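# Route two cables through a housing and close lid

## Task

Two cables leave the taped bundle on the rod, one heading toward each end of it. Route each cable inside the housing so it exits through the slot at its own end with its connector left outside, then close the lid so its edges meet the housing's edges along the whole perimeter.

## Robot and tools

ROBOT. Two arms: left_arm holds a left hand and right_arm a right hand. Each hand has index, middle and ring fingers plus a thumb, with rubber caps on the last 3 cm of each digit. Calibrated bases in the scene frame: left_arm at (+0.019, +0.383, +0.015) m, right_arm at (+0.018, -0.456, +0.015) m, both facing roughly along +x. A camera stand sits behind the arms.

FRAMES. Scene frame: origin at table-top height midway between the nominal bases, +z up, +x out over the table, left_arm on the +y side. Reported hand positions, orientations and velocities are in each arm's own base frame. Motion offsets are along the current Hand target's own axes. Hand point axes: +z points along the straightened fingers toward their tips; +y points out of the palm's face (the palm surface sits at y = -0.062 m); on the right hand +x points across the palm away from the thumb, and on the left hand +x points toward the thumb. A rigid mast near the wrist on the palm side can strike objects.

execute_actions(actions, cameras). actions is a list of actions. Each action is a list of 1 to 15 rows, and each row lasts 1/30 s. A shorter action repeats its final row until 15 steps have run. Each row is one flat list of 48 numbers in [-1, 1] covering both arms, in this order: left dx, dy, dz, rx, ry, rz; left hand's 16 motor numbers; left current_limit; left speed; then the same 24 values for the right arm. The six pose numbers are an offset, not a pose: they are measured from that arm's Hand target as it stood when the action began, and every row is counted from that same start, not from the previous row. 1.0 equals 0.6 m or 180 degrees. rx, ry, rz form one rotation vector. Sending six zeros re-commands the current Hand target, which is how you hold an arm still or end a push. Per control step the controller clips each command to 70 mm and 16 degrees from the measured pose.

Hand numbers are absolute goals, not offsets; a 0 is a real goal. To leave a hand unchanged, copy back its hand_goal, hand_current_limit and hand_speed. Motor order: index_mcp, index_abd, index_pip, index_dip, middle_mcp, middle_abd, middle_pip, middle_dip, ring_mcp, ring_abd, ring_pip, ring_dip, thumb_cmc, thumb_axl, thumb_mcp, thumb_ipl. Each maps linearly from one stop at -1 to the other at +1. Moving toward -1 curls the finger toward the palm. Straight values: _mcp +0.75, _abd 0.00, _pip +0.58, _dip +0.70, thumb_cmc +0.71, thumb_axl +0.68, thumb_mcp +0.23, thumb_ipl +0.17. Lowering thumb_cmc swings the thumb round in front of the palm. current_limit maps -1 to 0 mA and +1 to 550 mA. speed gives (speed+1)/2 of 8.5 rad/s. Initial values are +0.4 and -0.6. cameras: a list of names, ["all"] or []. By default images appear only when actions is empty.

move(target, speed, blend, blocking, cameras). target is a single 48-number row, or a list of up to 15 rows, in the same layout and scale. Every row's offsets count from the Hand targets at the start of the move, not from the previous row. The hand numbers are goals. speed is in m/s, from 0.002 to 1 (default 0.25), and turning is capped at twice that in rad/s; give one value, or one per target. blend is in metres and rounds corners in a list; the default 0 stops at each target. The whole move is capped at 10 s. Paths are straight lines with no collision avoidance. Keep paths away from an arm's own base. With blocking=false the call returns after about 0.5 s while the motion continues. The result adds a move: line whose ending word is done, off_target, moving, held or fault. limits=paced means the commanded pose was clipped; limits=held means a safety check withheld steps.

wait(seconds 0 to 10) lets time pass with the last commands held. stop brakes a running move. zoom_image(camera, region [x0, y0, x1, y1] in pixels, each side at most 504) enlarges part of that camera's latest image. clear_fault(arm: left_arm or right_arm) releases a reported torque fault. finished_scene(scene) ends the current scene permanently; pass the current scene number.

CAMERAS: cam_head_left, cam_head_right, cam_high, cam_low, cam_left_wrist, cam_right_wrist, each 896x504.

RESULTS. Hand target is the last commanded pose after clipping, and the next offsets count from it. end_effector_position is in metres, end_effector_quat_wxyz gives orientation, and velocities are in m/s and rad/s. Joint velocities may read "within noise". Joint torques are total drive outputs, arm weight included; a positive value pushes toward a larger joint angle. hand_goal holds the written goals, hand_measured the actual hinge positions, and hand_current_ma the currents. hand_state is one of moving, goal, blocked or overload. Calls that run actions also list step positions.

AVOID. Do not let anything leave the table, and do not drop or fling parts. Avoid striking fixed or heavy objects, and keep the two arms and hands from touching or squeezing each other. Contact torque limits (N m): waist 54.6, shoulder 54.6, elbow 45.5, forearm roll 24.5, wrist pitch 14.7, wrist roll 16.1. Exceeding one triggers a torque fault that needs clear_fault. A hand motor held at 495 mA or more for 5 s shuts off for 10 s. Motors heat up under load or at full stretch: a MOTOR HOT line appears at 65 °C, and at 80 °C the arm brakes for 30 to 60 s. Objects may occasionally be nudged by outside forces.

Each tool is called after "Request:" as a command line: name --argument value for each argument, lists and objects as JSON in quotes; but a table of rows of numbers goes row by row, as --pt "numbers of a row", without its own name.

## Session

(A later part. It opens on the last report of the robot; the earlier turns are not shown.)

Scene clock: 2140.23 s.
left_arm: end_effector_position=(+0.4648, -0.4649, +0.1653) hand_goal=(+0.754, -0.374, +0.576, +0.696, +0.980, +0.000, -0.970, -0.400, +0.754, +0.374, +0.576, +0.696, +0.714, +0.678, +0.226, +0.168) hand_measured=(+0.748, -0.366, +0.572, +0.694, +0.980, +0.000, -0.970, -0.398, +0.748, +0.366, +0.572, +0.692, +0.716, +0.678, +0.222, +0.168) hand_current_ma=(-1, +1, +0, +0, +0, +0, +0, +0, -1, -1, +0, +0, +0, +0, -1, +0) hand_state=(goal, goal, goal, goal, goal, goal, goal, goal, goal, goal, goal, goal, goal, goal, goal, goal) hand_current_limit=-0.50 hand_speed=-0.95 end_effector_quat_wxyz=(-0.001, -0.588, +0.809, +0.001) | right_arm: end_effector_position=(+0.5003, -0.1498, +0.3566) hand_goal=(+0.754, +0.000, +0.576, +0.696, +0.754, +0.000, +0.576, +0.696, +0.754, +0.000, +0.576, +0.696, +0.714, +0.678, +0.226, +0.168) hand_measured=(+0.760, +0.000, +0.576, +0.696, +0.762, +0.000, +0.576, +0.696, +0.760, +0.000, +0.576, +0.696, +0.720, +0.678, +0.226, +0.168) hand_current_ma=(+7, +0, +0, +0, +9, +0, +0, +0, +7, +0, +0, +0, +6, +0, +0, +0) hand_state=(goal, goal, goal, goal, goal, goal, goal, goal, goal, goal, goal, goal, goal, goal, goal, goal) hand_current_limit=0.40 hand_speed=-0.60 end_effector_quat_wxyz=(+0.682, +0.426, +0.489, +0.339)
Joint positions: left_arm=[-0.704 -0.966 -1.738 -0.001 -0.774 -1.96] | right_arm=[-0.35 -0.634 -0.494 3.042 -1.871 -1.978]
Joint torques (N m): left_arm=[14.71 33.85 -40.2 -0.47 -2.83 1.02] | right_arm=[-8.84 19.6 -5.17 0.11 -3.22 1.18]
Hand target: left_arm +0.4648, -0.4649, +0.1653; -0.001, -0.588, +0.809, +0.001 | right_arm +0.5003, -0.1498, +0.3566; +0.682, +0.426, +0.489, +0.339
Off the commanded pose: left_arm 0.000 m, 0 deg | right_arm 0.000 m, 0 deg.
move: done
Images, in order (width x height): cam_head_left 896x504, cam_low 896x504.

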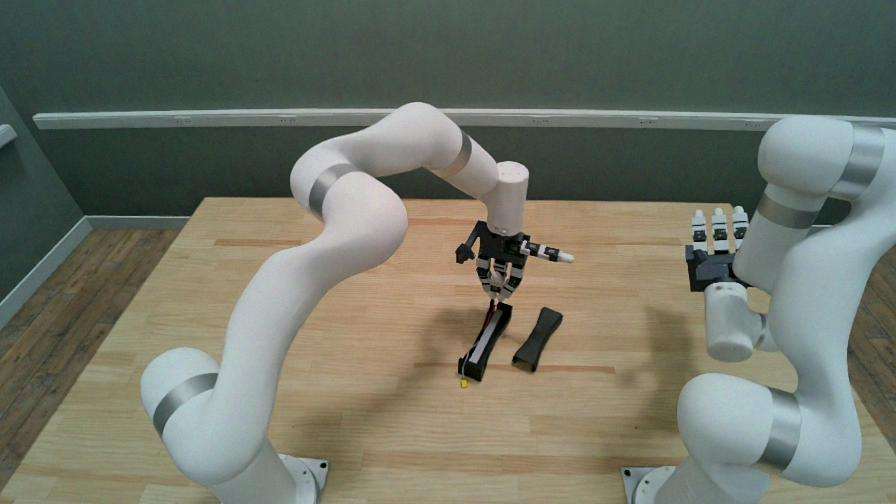

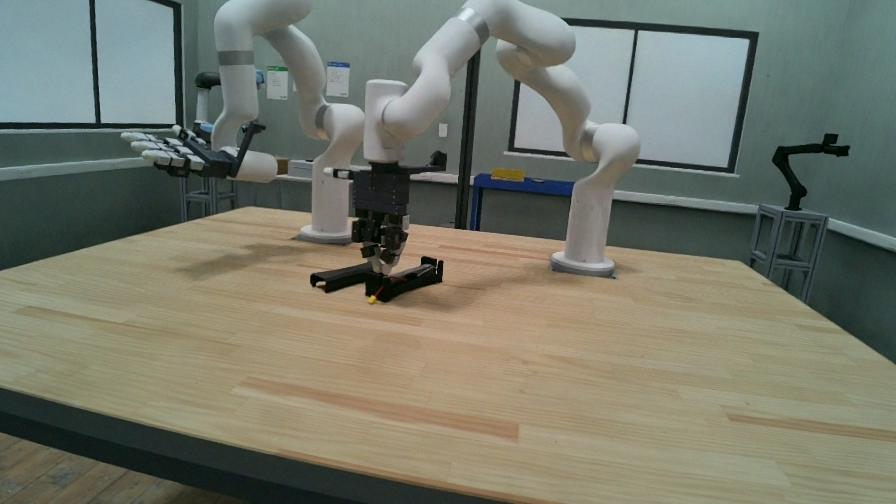

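Request:
move --target '[0,-0.03,-0.15,0,0,0,0.754,-0.374,0.576,0.696,0.98,0,-0.97,-0.4,0.754,0.374,0.576,0.696,0.714,0.678,0.226,0.168,-0.2,-0.95,0,0,0,0,0,0,0.754,0,0.576,0.696,0.754,0,0.576,0.696,0.754,0,0.576,0.696,0.714,0.678,0.226,0.168,0.4,-0.6]' --speed 0.1 --cameras '["cam_head_left", "cam_low", "cam_high"]'

Request:
zoom_image --camera "cam_low" --region '[360, 250, 430, 305]'

Request:
zoom_image --camera "cam_head_left" --region '[460, 280, 530, 335]'

Request:
zoom_image --camera "cam_high" --region '[310, 210, 430, 350]'

Scene clock: 2148.90 s.
left_arm: end_effector_position=(+0.4821, -0.4705, +0.2552) hand_goal=(+0.754, -0.374, +0.576, +0.696, +0.980, +0.000, -0.970, -0.400, +0.754, +0.374, +0.576, +0.696, +0.714, +0.678, +0.226, +0.168) hand_measured=(+0.748, -0.366, +0.572, +0.694, +0.980, +0.000, -0.970, -0.398, +0.748, +0.368, +0.572, +0.692, +0.716, +0.678, +0.222, +0.168) hand_current_ma=(-1, +1, +0, +0, +0, +0, +0, +0, -1, -1, +0, +0, +0, +0, -1, +0) hand_state=(goal, goal, goal, goal, goal, goal, goal, goal, goal, goal, goal, goal, goal, goal, goal, goal) hand_current_limit=-0.20 hand_speed=-0.95 end_effector_quat_wxyz=(-0.001, -0.588, +0.809, +0.001) | right_arm: end_effector_position=(+0.5003, -0.1498, +0.3566) hand_goal=(+0.754, +0.000, +0.576, +0.696, +0.754, +0.000, +0.576, +0.696, +0.754, +0.000, +0.576, +0.696, +0.714, +0.678, +0.226, +0.168) hand_measured=(+0.760, +0.000, +0.576, +0.696, +0.762, +0.000, +0.576, +0.696, +0.760, +0.000, +0.576, +0.696, +0.720, +0.678, +0.226, +0.168) hand_current_ma=(+7, +0, +0, +0, +9, +0, +0, +0, +7, +0, +0, +0, +6, +0, +0, +0) hand_state=(goal, goal, goal, goal, goal, goal, goal, goal, goal, goal, goal, goal, goal, goal, goal, goal) hand_current_limit=0.40 hand_speed=-0.60 end_effector_quat_wxyz=(+0.682, +0.426, +0.489, +0.339)
Joint positions: left_arm=[-0.695 -0.914 -1.861 -0.001 -0.949 -1.951] | right_arm=[-0.35 -0.634 -0.494 3.042 -1.871 -1.978]
Joint torques (N m): left_arm=[15.42 59.04 -41.36 3.95 -2.91 1.02] | right_arm=[-7.84 19.46 -5.13 0.07 -3.25 1.15]
Hand target: left_arm +0.4821, -0.4705, +0.2553; -0.001, -0.588, +0.809, +0.001 | right_arm +0.5003, -0.1498, +0.3566; +0.682, +0.426, +0.489, +0.339
Off the commanded pose: left_arm 0.000 m, 0 deg | right_arm 0.000 m, 0 deg.
move: done
Images, in order (width x height): cam_head_left 896x504, cam_high 896x504, cam_low 896x504.

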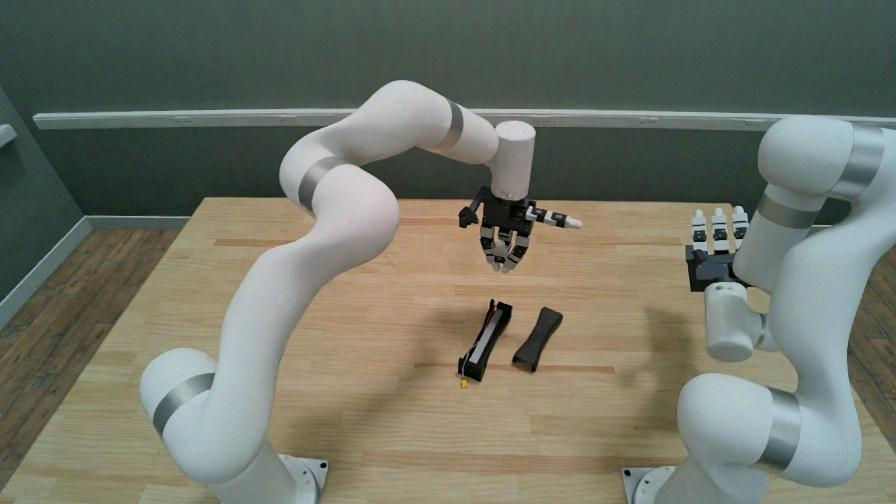

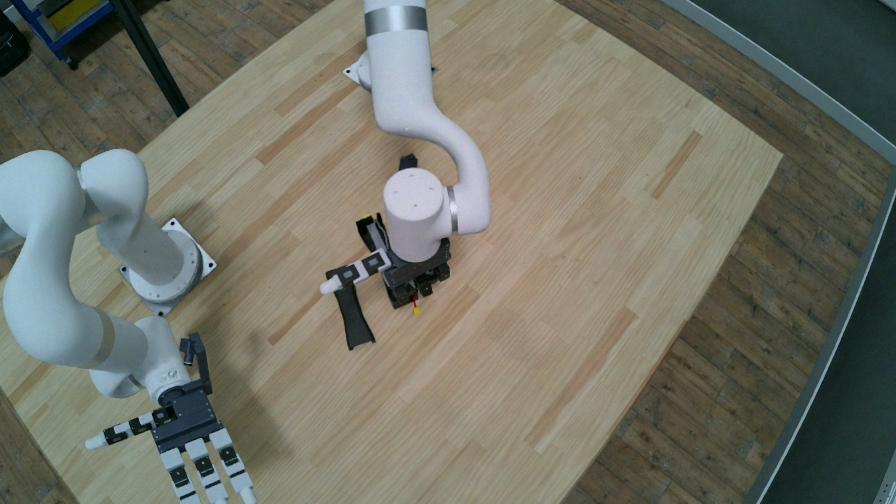

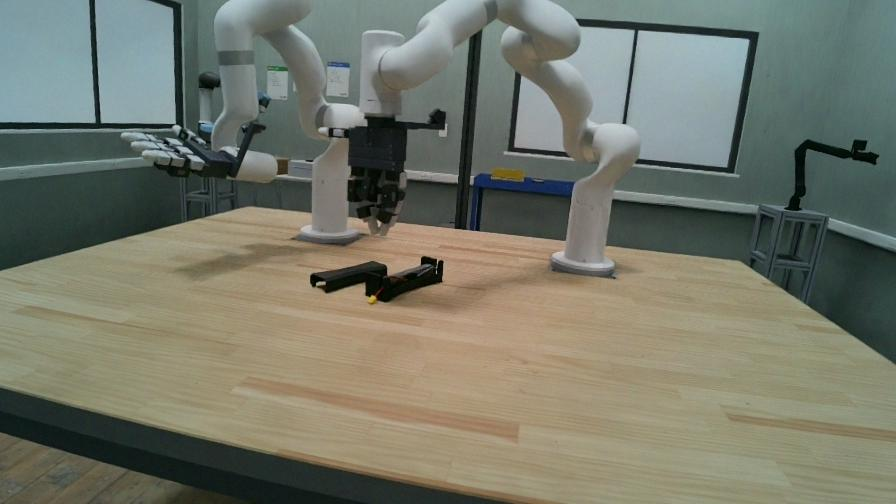

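Scaled by 7.200 from the camera's 896x504 image, which has a finer 1280x720 frame.

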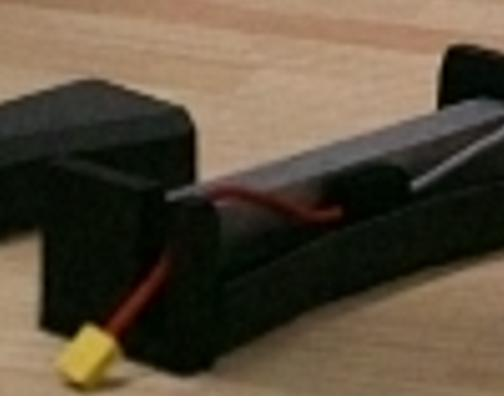

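Scaled by 7.200 from the camera's 896x504 image, which has a finer 1280x720 frame.

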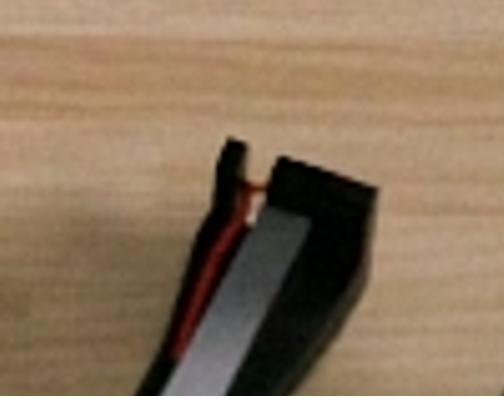

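Scaled by 3.600 from the camera's 896x504 image, which has a finer 1280x720 frame.

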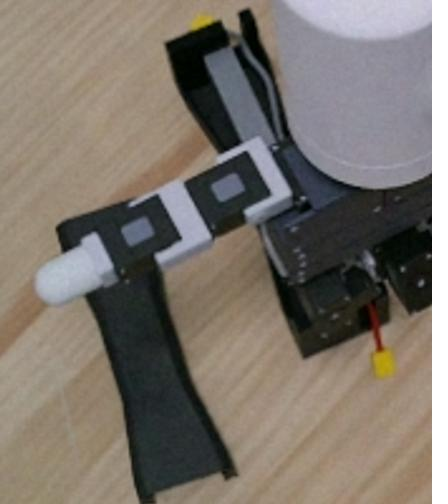

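Request:
move --target '[-0.2,-0.1,-0.02,0,0,0,0.754,0,0.576,0.696,0.98,0,-0.97,-0.4,0.754,0,0.576,0.696,0.714,0.678,0.226,0.168,0.0,-0.8,0,0,0,0,0,0,0.754,0,0.576,0.696,0.754,0,0.576,0.696,0.754,0,0.576,0.696,0.714,0.678,0.226,0.168,0.4,-0.6]' --speed 0.2 --cameras '["cam_head_left", "cam_low", "cam_high"]'

Request:
zoom_image --camera "cam_low" --region '[300, 240, 460, 310]'

Request:
zoom_image --camera "cam_head_left" --region '[450, 290, 580, 400]'

Request:
zoom_image --camera "cam_high" --region '[310, 200, 440, 360]'

Scene clock: 2172.07 s.
left_arm: end_effector_position=(+0.5762, -0.3749, +0.2672) hand_goal=(+0.754, +0.000, +0.576, +0.696, +0.980, +0.000, -0.970, -0.400, +0.754, +0.000, +0.576, +0.696, +0.714, +0.678, +0.226, +0.168) hand_measured=(+0.750, -0.002, +0.572, +0.694, +0.980, +0.000, -0.970, -0.398, +0.750, +0.002, +0.572, +0.692, +0.716, +0.678, +0.222, +0.168) hand_current_ma=(-1, +0, +0, +0, +0, +0, +0, +0, -1, +0, +0, +0, +0, +0, -1, +0) hand_state=(goal, goal, goal, goal, goal, goal, goal, goal, goal, goal, goal, goal, goal, goal, goal, goal) hand_current_limit=0.00 hand_speed=-0.80 end_effector_quat_wxyz=(+0.000, -0.588, +0.809, +0.001) | right_arm: end_effector_position=(+0.5003, -0.1498, +0.3566) hand_goal=(+0.754, +0.000, +0.576, +0.696, +0.754, +0.000, +0.576, +0.696, +0.754, +0.000, +0.576, +0.696, +0.714, +0.678, +0.226, +0.168) hand_measured=(+0.760, +0.000, +0.576, +0.696, +0.762, +0.000, +0.576, +0.696, +0.760, +0.000, +0.576, +0.696, +0.720, +0.678, +0.226, +0.168) hand_current_ma=(+7, +0, +0, +0, +9, +0, +0, +0, +7, +0, +0, +0, +6, +0, +0, +0) hand_state=(goal, goal, goal, goal, goal, goal, goal, goal, goal, goal, goal, goal, goal, goal, goal, goal) hand_current_limit=0.40 hand_speed=-0.60 end_effector_quat_wxyz=(+0.682, +0.426, +0.489, +0.339)
Joint positions: left_arm=[-0.519 -0.979 -2 0 -1.023 -1.776] | right_arm=[-0.35 -0.634 -0.494 3.042 -1.871 -1.978]
Joint torques (N m): left_arm=[15.79 35.58 -41.8 -2.2 -2.82 1.04] | right_arm=[-7.76 19.72 -5.15 0.32 -3.13 1.16]
Hand target: left_arm +0.5762, -0.3749, +0.2672; -0.001, -0.588, +0.809, +0.001 | right_arm +0.5003, -0.1498, +0.3566; +0.682, +0.426, +0.489, +0.339
Off the commanded pose: left_arm 0.000 m, 0 deg | right_arm 0.000 m, 0 deg.
move: done
Images, in order (width x height): cam_head_left 896x504, cam_high 896x504, cam_low 896x504.

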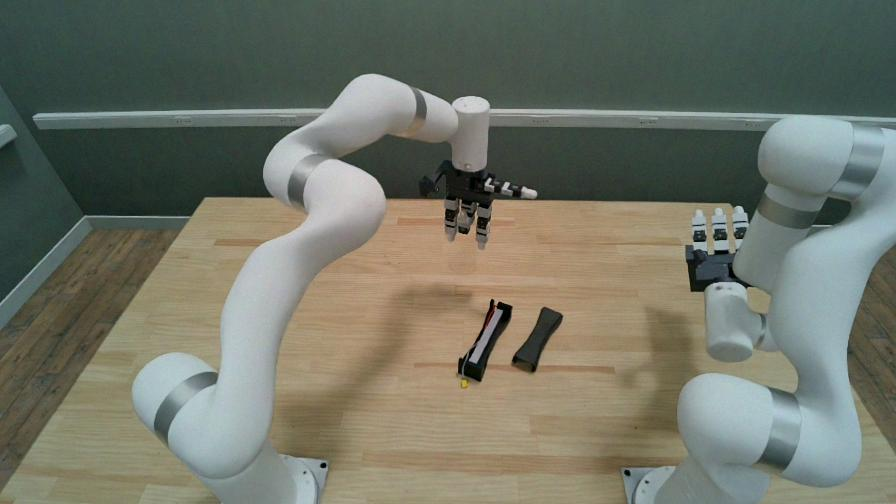

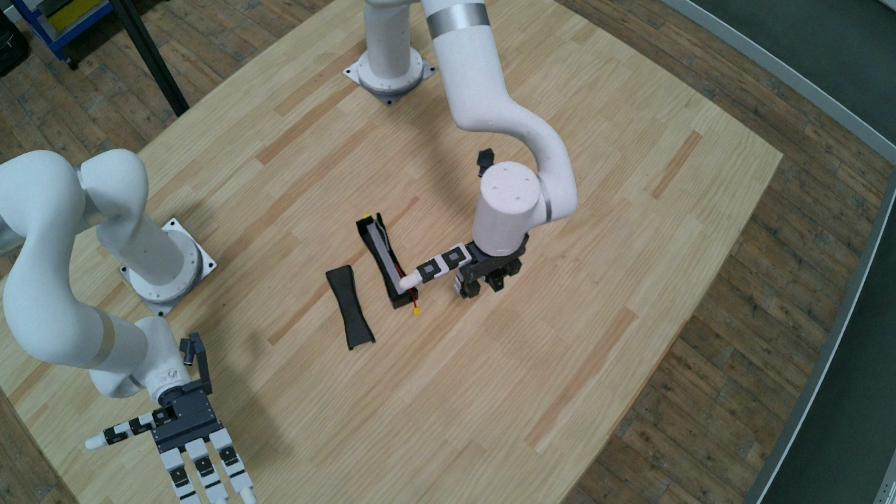

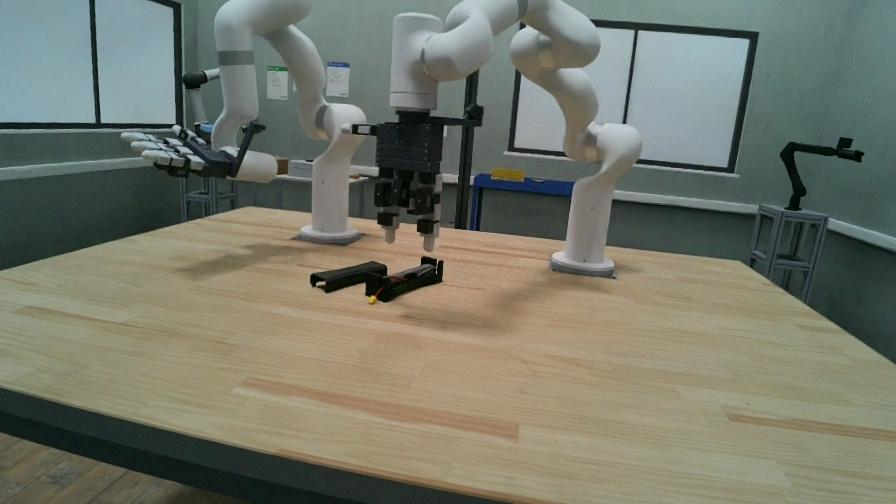

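Scaled by 3.150 from the camera's 896x504 image, which has a finer 1280x720 frame.

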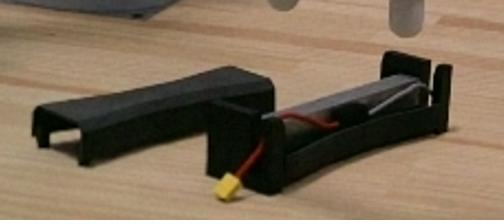

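Scaled by 3.877 from the camera's 896x504 image, which has a finer 1280x720 frame.

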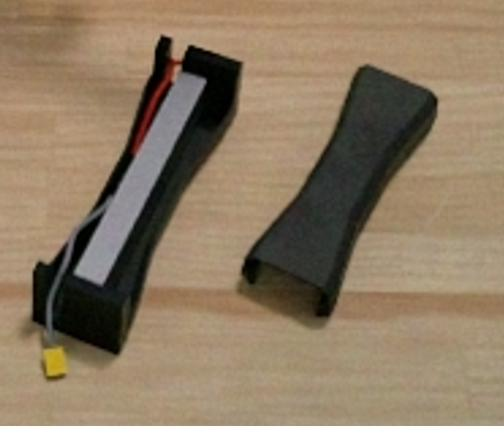

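Scaled by 3.150 from the camera's 896x504 image, which has a finer 1280x720 frame.

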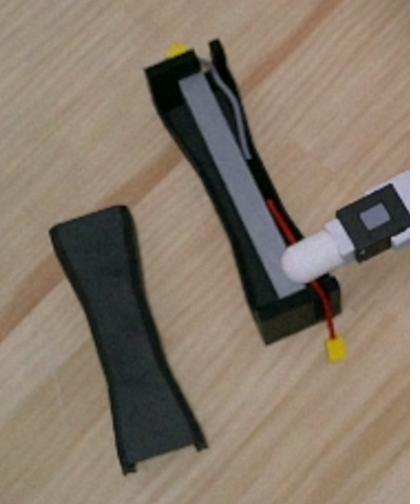

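Request:
move --target '[0.4277,0.2197,0.112,0,0,0.0417,0.754,0,0.576,0.696,0.98,0,-0.97,-0.4,0.754,0,0.576,0.696,0.714,0.678,0.226,0.168,0.0,-0.8,0,0,0,0,0,0,0.754,0,0.576,0.696,0.754,0,0.576,0.696,0.754,0,0.576,0.696,0.714,0.678,0.226,0.168,0.4,-0.6]' --speed 0.2 --cameras '["cam_head_left", "cam_low", "cam_high"]'

Request:
zoom_image --camera "cam_low" --region '[290, 220, 450, 310]'

Request:
zoom_image --camera "cam_head_left" --region '[450, 270, 610, 400]'

Scene clock: 2208.20 s.
left_arm: end_effector_position=(+0.3716, -0.5783, +0.2002) hand_goal=(+0.754, +0.000, +0.576, +0.696, +0.980, +0.000, -0.970, -0.400, +0.754, +0.000, +0.576, +0.696, +0.714, +0.678, +0.226, +0.168) hand_measured=(+0.750, -0.002, +0.572, +0.694, +0.980, +0.000, -0.970, -0.398, +0.750, +0.002, +0.574, +0.692, +0.716, +0.678, +0.222, +0.168) hand_current_ma=(+0, +0, +0, +0, +0, +0, +0, +0, +0, +0, +0, +0, +0, +0, -1, +0) hand_state=(goal, goal, goal, goal, goal, goal, goal, goal, goal, goal, goal, goal, goal, goal, goal, goal) hand_current_limit=0.00 hand_speed=-0.80 end_effector_quat_wxyz=(-0.001, -0.534, +0.846, +0.000) | right_arm: end_effector_position=(+0.5003, -0.1498, +0.3566) hand_goal=(+0.754, +0.000, +0.576, +0.696, +0.754, +0.000, +0.576, +0.696, +0.754, +0.000, +0.576, +0.696, +0.714, +0.678, +0.226, +0.168) hand_measured=(+0.760, +0.000, +0.576, +0.696, +0.762, +0.000, +0.576, +0.696, +0.760, +0.000, +0.576, +0.696, +0.720, +0.678, +0.226, +0.168) hand_current_ma=(+7, +0, +0, +0, +9, +0, +0, +0, +7, +0, +0, +0, +6, +0, +0, +0) hand_state=(goal, goal, goal, goal, goal, goal, goal, goal, goal, goal, goal, goal, goal, goal, goal, goal) hand_current_limit=0.40 hand_speed=-0.60 end_effector_quat_wxyz=(+0.682, +0.426, +0.489, +0.339)
Joint positions: left_arm=[-0.914 -0.994 -1.873 -0.001 -0.879 -2.039] | right_arm=[-0.35 -0.634 -0.494 3.042 -1.871 -1.978]
Joint torques (N m): left_arm=[-12.25 35.84 -40.67 2.79 -2.89 -1.25] | right_arm=[-7.59 20.15 -5.17 0.16 -3.14 1.18]
Hand target: left_arm +0.3715, -0.5782, +0.2002; -0.001, -0.534, +0.846, +0.001 | right_arm +0.5003, -0.1498, +0.3566; +0.682, +0.426, +0.489, +0.339
Off the commanded pose: left_arm 0.000 m, 0 deg | right_arm 0.000 m, 0 deg.
move: done
Images, in order (width x height): cam_head_left 896x504, cam_high 896x504, cam_low 896x504.

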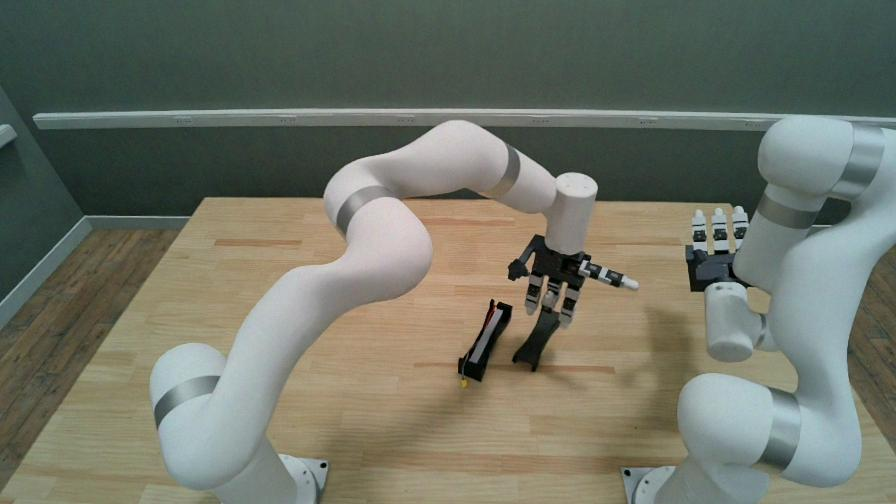

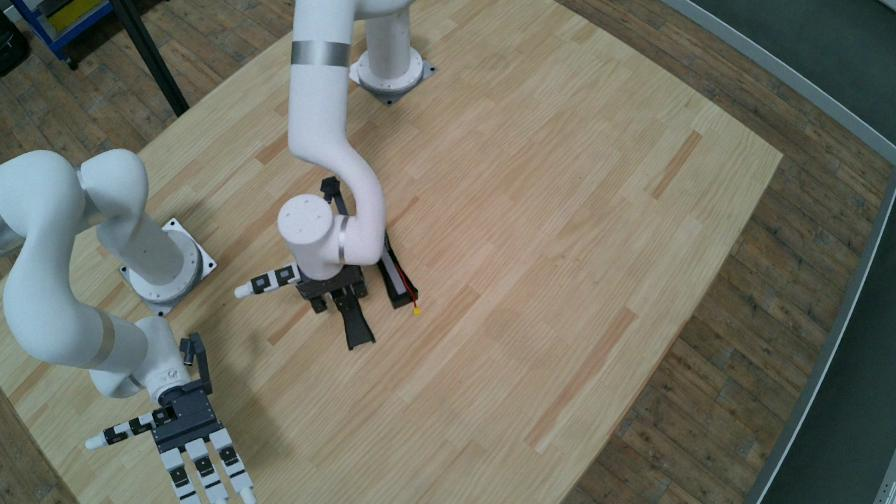

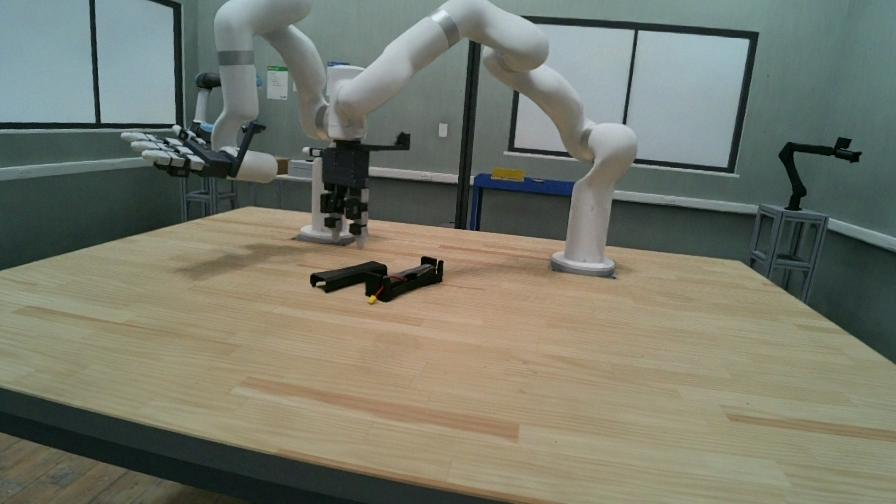

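Scaled by 3.150 from the camera's 896x504 image, which has a finer 1280x720 frame.

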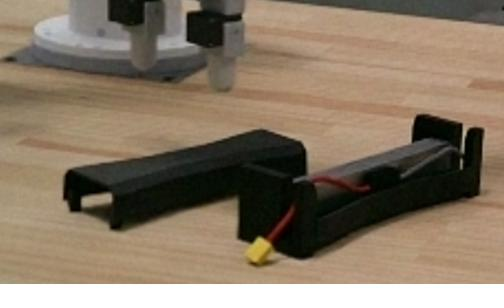

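Scaled by 3.150 from the camera's 896x504 image, which has a finer 1280x720 frame.

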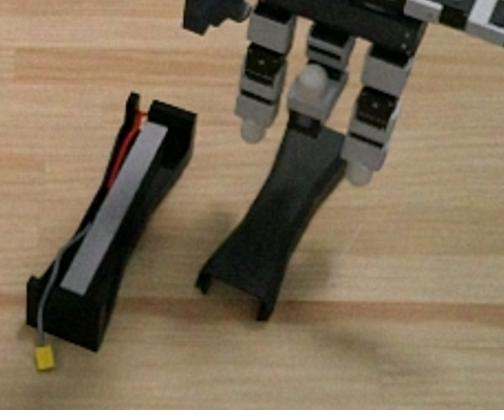

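Request:
move --target '[-0.005,0,0.075,0,0,0,0.754,0,0.576,0.696,0.98,0,-0.97,-0.4,0.754,0,0.576,0.696,0.714,0.678,0.226,0.168,0.0,-0.8,0,0,0,0,0,0,0.754,0,0.576,0.696,0.754,0,0.576,0.696,0.754,0,0.576,0.696,0.714,0.678,0.226,0.168,0.4,-0.6]' --speed 0.1 --cameras '["cam_head_left", "cam_low", "cam_high"]'

Request:
zoom_image --camera "cam_low" --region '[300, 230, 400, 300]'

Request:
zoom_image --camera "cam_head_left" --region '[500, 290, 600, 380]'

Request:
zoom_image --camera "cam_high" --region '[280, 230, 400, 360]'

Scene clock: 2227.13 s.
left_arm: end_effector_position=(+0.3727, -0.5755, +0.1552) hand_goal=(+0.754, +0.000, +0.576, +0.696, +0.980, +0.000, -0.970, -0.400, +0.754, +0.000, +0.576, +0.696, +0.714, +0.678, +0.226, +0.168) hand_measured=(+0.750, -0.002, +0.572, +0.694, +0.980, +0.000, -0.970, -0.398, +0.750, +0.002, +0.574, +0.692, +0.716, +0.678, +0.222, +0.168) hand_current_ma=(+0, +0, +0, +0, +0, +0, +0, +0, +0, +0, +0, +0, +0, +0, -1, +0) hand_state=(goal, goal, goal, goal, goal, goal, goal, goal, goal, goal, goal, goal, goal, goal, goal, goal) hand_current_limit=0.00 hand_speed=-0.80 end_effector_quat_wxyz=(-0.001, -0.534, +0.846, +0.001) | right_arm: end_effector_position=(+0.5003, -0.1498, +0.3566) hand_goal=(+0.754, +0.000, +0.576, +0.696, +0.754, +0.000, +0.576, +0.696, +0.754, +0.000, +0.576, +0.696, +0.714, +0.678, +0.226, +0.168) hand_measured=(+0.760, +0.000, +0.576, +0.696, +0.762, +0.000, +0.576, +0.696, +0.760, +0.000, +0.576, +0.696, +0.720, +0.678, +0.226, +0.168) hand_current_ma=(+7, +0, +0, +0, +9, +0, +0, +0, +7, +0, +0, +0, +6, +0, +0, +0) hand_state=(goal, goal, goal, goal, goal, goal, goal, goal, goal, goal, goal, goal, goal, goal, goal, goal) hand_current_limit=0.40 hand_speed=-0.60 end_effector_quat_wxyz=(+0.682, +0.426, +0.489, +0.339)
Joint positions: left_arm=[-0.91 -1.044 -1.854 -0.001 -0.812 -2.036] | right_arm=[-0.35 -0.634 -0.494 3.042 -1.871 -1.978]
Joint torques (N m): left_arm=[15.64 35.6 -29.86 1.6 3.01 0.95] | right_arm=[-7.39 19.66 -5 0.24 -3.21 1.18]
Hand target: left_arm +0.3727, -0.5755, +0.1552; -0.001, -0.534, +0.846, +0.001 | right_arm +0.5003, -0.1498, +0.3566; +0.682, +0.426, +0.489, +0.339
Off the commanded pose: left_arm 0.000 m, 0 deg | right_arm 0.000 m, 0 deg.
move: done
Images, in order (width x height): cam_head_left 896x504, cam_high 896x504, cam_low 896x504.

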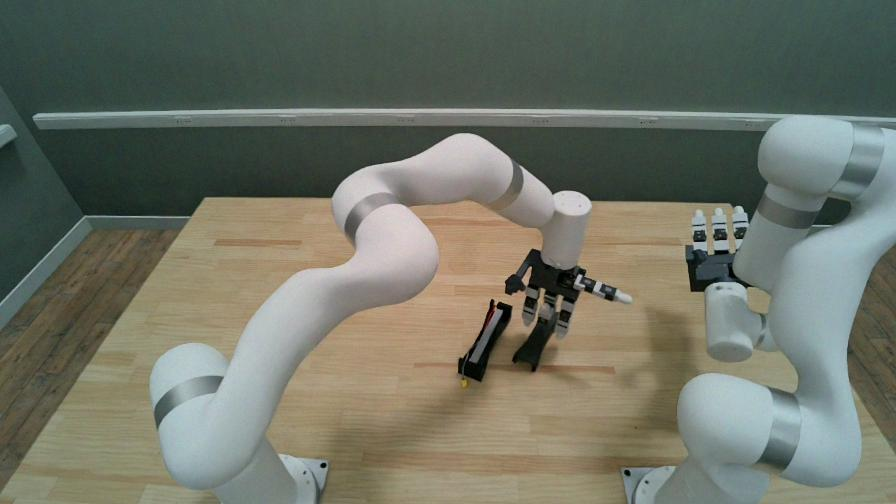

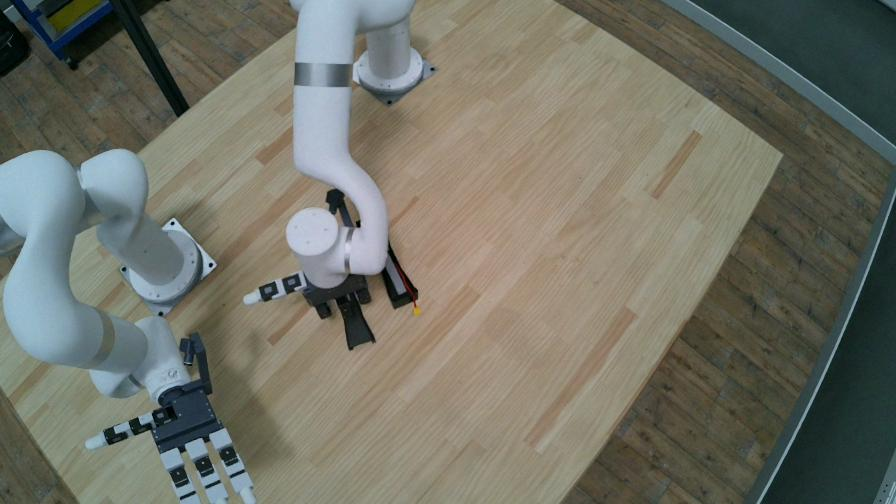

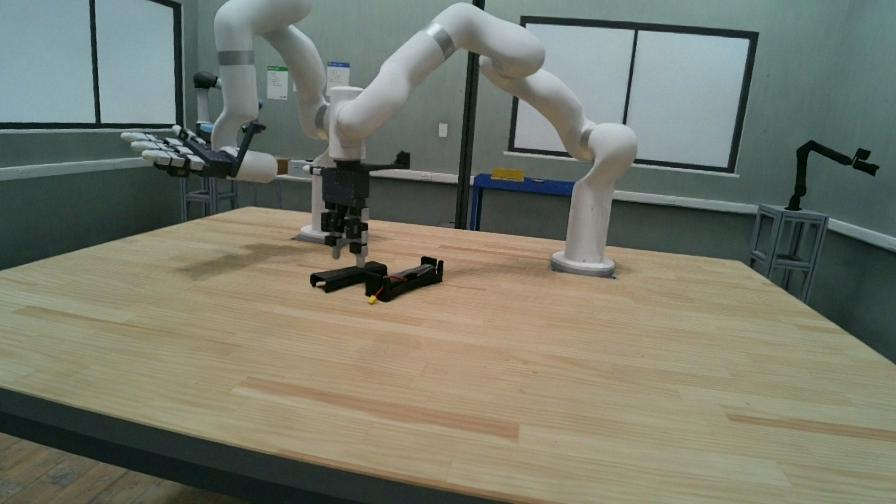

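Scaled by 5.040 from the camera's 896x504 image, which has a finer 1280x720 frame.

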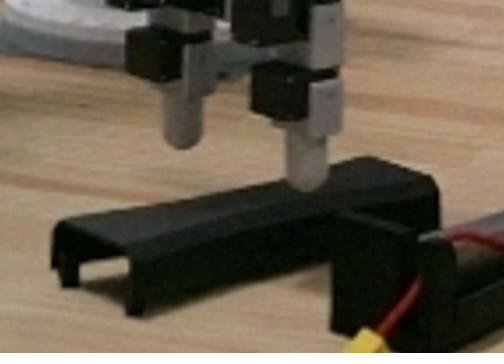

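Scaled by 5.040 from the camera's 896x504 image, which has a finer 1280x720 frame.

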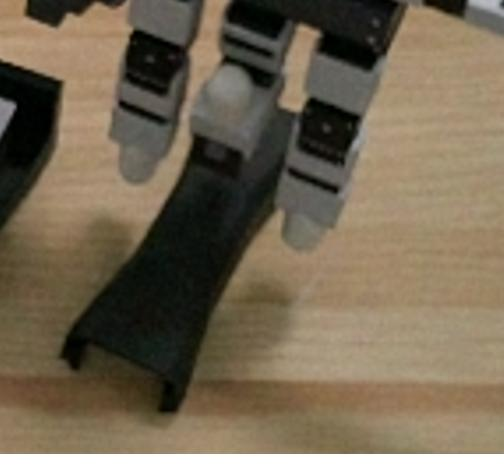

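Scaled by 3.877 from the camera's 896x504 image, which has a finer 1280x720 frame.

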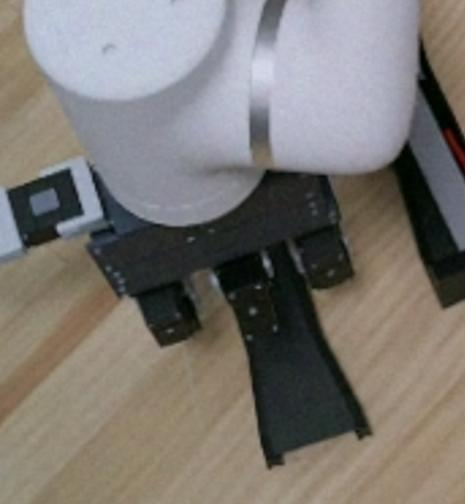

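Request:
move --target '[-0.0083,0.0058,0.035,0,0,0,0.754,0,0.576,0.696,0.98,0,-0.97,-0.4,0.754,0,0.576,0.696,0.714,0.678,0.226,0.168,0.0,-0.8,0,0,0,0,0,0,0.754,0,0.576,0.696,0.754,0,0.576,0.696,0.754,0,0.576,0.696,0.714,0.678,0.226,0.168,0.4,-0.6]' --speed 0.06 --cameras '["cam_head_left", "cam_low", "cam_high"]'

Request:
zoom_image --camera "cam_low" --region '[300, 230, 400, 300]'

Request:
zoom_image --camera "cam_head_left" --region '[500, 290, 600, 380]'

Scene clock: 2253.73 s.
left_arm: end_effector_position=(+0.3717, -0.5695, +0.1342) hand_goal=(+0.754, +0.000, +0.576, +0.696, +0.980, +0.000, -0.970, -0.400, +0.754, +0.000, +0.576, +0.696, +0.714, +0.678, +0.226, +0.168) hand_measured=(+0.750, -0.002, +0.572, +0.694, +0.980, +0.000, -0.970, -0.398, +0.750, +0.002, +0.574, +0.692, +0.716, +0.678, +0.222, +0.168) hand_current_ma=(+0, +0, +0, +0, +0, +0, +0, +0, +0, +0, +0, +0, +0, +0, -1, +0) hand_state=(goal, goal, goal, goal, goal, goal, goal, goal, goal, goal, goal, goal, goal, goal, goal, goal) hand_current_limit=0.00 hand_speed=-0.80 end_effector_quat_wxyz=(-0.001, -0.534, +0.846, +0.001) | right_arm: end_effector_position=(+0.5003, -0.1498, +0.3566) hand_goal=(+0.754, +0.000, +0.576, +0.696, +0.754, +0.000, +0.576, +0.696, +0.754, +0.000, +0.576, +0.696, +0.714, +0.678, +0.226, +0.168) hand_measured=(+0.760, +0.000, +0.576, +0.696, +0.762, +0.000, +0.576, +0.696, +0.760, +0.000, +0.576, +0.696, +0.720, +0.678, +0.226, +0.168) hand_current_ma=(+7, +0, +0, +0, +9, +0, +0, +0, +7, +0, +0, +0, +6, +0, +0, +0) hand_state=(goal, goal, goal, goal, goal, goal, goal, goal, goal, goal, goal, goal, goal, goal, goal, goal) hand_current_limit=0.40 hand_speed=-0.60 end_effector_quat_wxyz=(+0.682, +0.426, +0.489, +0.339)
Joint positions: left_arm=[-0.907 -1.057 -1.827 -0.001 -0.771 -2.032] | right_arm=[-0.35 -0.634 -0.494 3.042 -1.871 -1.978]
Joint torques (N m): left_arm=[14.77 35.29 -20.84 -1.6 3.03 1.02] | right_arm=[-7.37 19.41 -4.98 0.39 -3.2 1.18]
Hand target: left_arm +0.3717, -0.5695, +0.1342; -0.001, -0.534, +0.846, +0.001 | right_arm +0.5003, -0.1498, +0.3566; +0.682, +0.426, +0.489, +0.339
Off the commanded pose: left_arm 0.000 m, 0 deg | right_arm 0.000 m, 0 deg.
move: done
Images, in order (width x height): cam_head_left 896x504, cam_high 896x504, cam_low 896x504.

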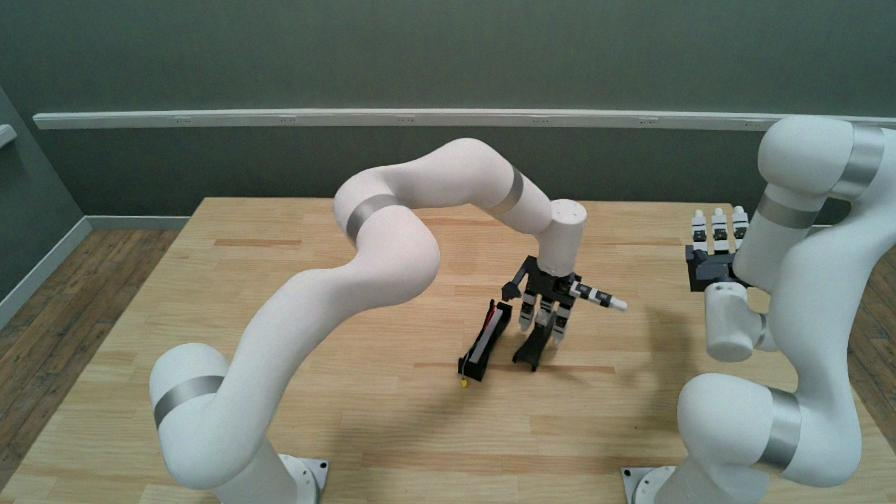

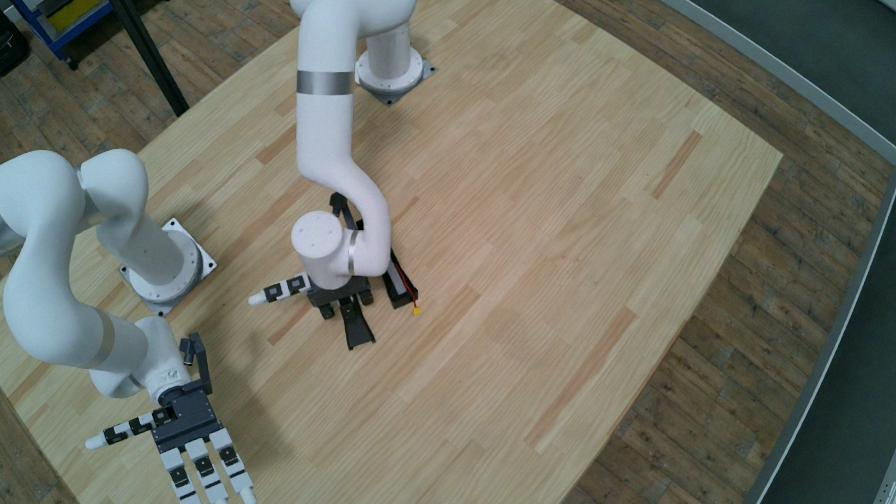

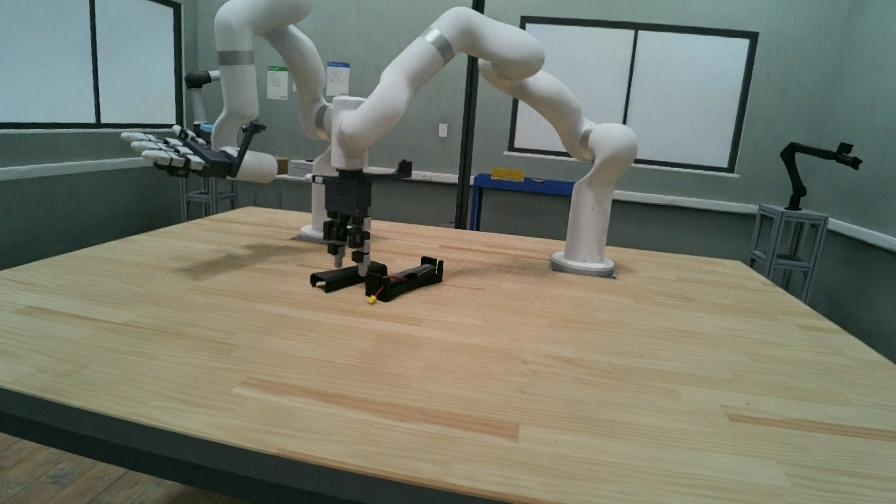

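Scaled by 5.040 from the camera's 896x504 image, which has a finer 1280x720 frame.

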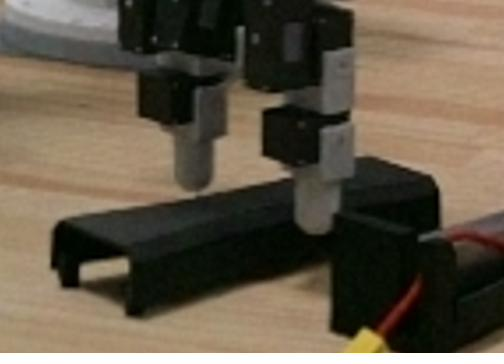

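Scaled by 5.040 from the camera's 896x504 image, which has a finer 1280x720 frame.

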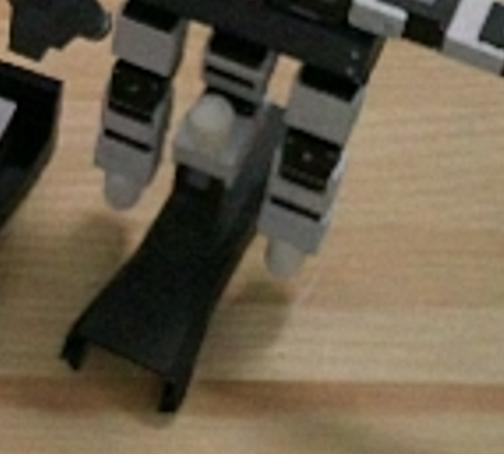

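Request:
move --pt "0 0.0067 0.0377 0 0 0 0.754 0 0.576 0.696 0.98 0 -0.97 -0.4 0.754 0 0.576 0.696 0.714 0.678 0.226 0.168 0.3 -0.8 0 0 0 0 0 0 0.754 0 0.576 0.696 0.754 0 0.576 0.696 0.754 0 0.576 0.696 0.714 0.678 0.226 0.168 0.4 -0.6" --pt "0 0.0067 0.0377 0 0 0 0.754 -0.3 0.576 0.696 0.98 0 -0.97 -0.4 0.754 0.3 0.576 0.696 0.714 0.678 0.226 0.168 0.3 -0.9 0 0 0 0 0 0 0.754 0 0.576 0.696 0.754 0 0.576 0.696 0.754 0 0.576 0.696 0.714 0.678 0.226 0.168 0.4 -0.6" --speed 0.04 --cameras '["cam_head_left", "cam_low", "cam_high"]'

Request:
zoom_image --camera "cam_low" --region '[300, 230, 400, 300]'

Request:
zoom_image --camera "cam_head_left" --region '[500, 290, 600, 380]'

Scene clock: 2270.80 s.
left_arm: end_effector_position=(+0.3680, -0.5678, +0.1116) hand_goal=(+0.754, -0.300, +0.576, +0.696, +0.980, +0.000, -0.970, -0.400, +0.754, +0.300, +0.576, +0.696, +0.714, +0.678, +0.226, +0.168) hand_measured=(+0.750, -0.132, +0.574, +0.694, +0.980, +0.000, -0.970, -0.398, +0.750, +0.138, +0.574, +0.694, +0.716, +0.678, +0.222, +0.168) hand_current_ma=(+0, +353, +0, +0, +0, +0, +0, +0, +0, -329, +0, +0, +0, +0, -1, +0) hand_state=(goal, blocked, goal, goal, goal, goal, goal, goal, goal, moving, goal, goal, goal, goal, goal, goal) hand_current_limit=0.30 hand_speed=-0.90 end_effector_quat_wxyz=(-0.001, -0.534, +0.846, +0.001) | right_arm: end_effector_position=(+0.5003, -0.1498, +0.3566) hand_goal=(+0.754, +0.000, +0.576, +0.696, +0.754, +0.000, +0.576, +0.696, +0.754, +0.000, +0.576, +0.696, +0.714, +0.678, +0.226, +0.168) hand_measured=(+0.760, +0.000, +0.576, +0.696, +0.762, +0.000, +0.576, +0.696, +0.760, +0.000, +0.576, +0.696, +0.720, +0.678, +0.226, +0.168) hand_current_ma=(+7, +0, +0, +0, +9, +0, +0, +0, +7, +0, +0, +0, +6, +0, +0, +0) hand_state=(goal, goal, goal, goal, goal, goal, goal, goal, goal, goal, goal, goal, goal, goal, goal, goal) hand_current_limit=0.40 hand_speed=-0.60 end_effector_quat_wxyz=(+0.682, +0.426, +0.489, +0.339)
Joint positions: left_arm=[-0.909 -1.08 -1.812 -0.001 -0.734 -2.034] | right_arm=[-0.35 -0.634 -0.494 3.042 -1.871 -1.978]
Joint torques (N m): left_arm=[-12.65 36.72 -21.16 -1.71 2.81 -1.28] | right_arm=[-7.61 19.09 -5.06 0.1 -3.19 1.11]
Hand target: left_arm +0.3680, -0.5678, +0.1116; -0.001, -0.534, +0.846, +0.001 | right_arm +0.5003, -0.1498, +0.3566; +0.682, +0.426, +0.489, +0.339
Off the commanded pose: left_arm 0.000 m, 0 deg | right_arm 0.000 m, 0 deg.
move: done
Images, in order (width x height): cam_head_left 896x504, cam_high 896x504, cam_low 896x504.

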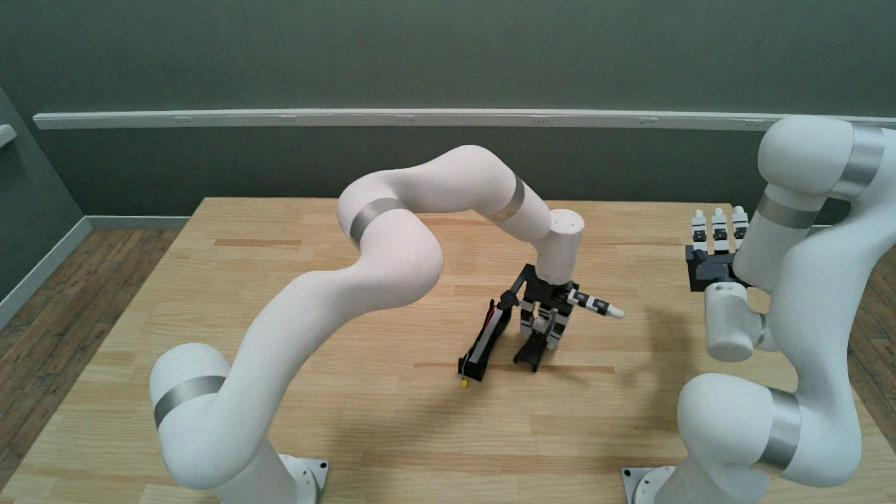

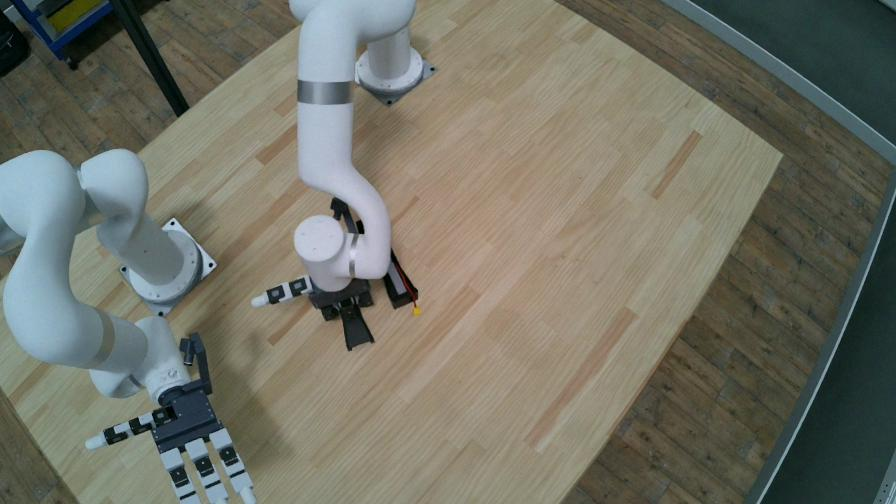

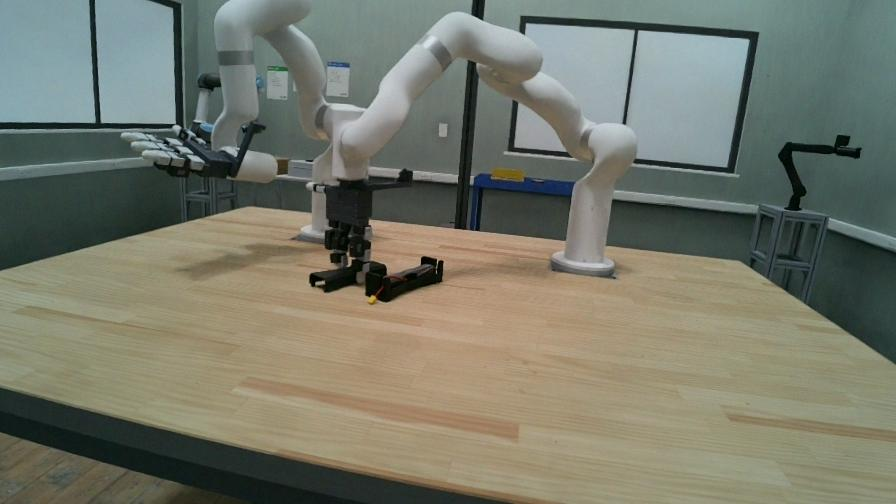

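Scaled by 5.040 from the camera's 896x504 image, which has a finer 1280x720 frame.

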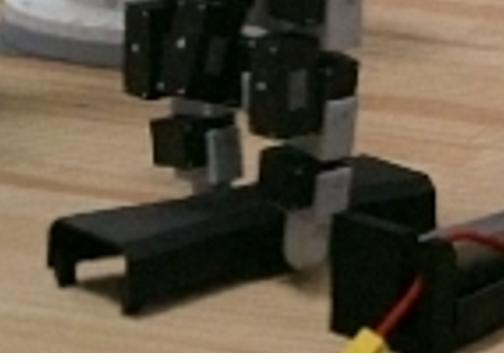

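Scaled by 5.040 from the camera's 896x504 image, which has a finer 1280x720 frame.

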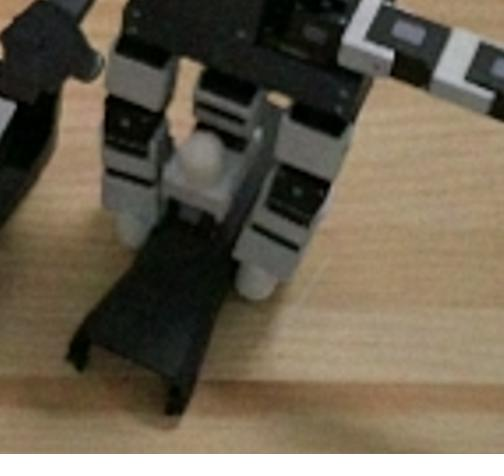

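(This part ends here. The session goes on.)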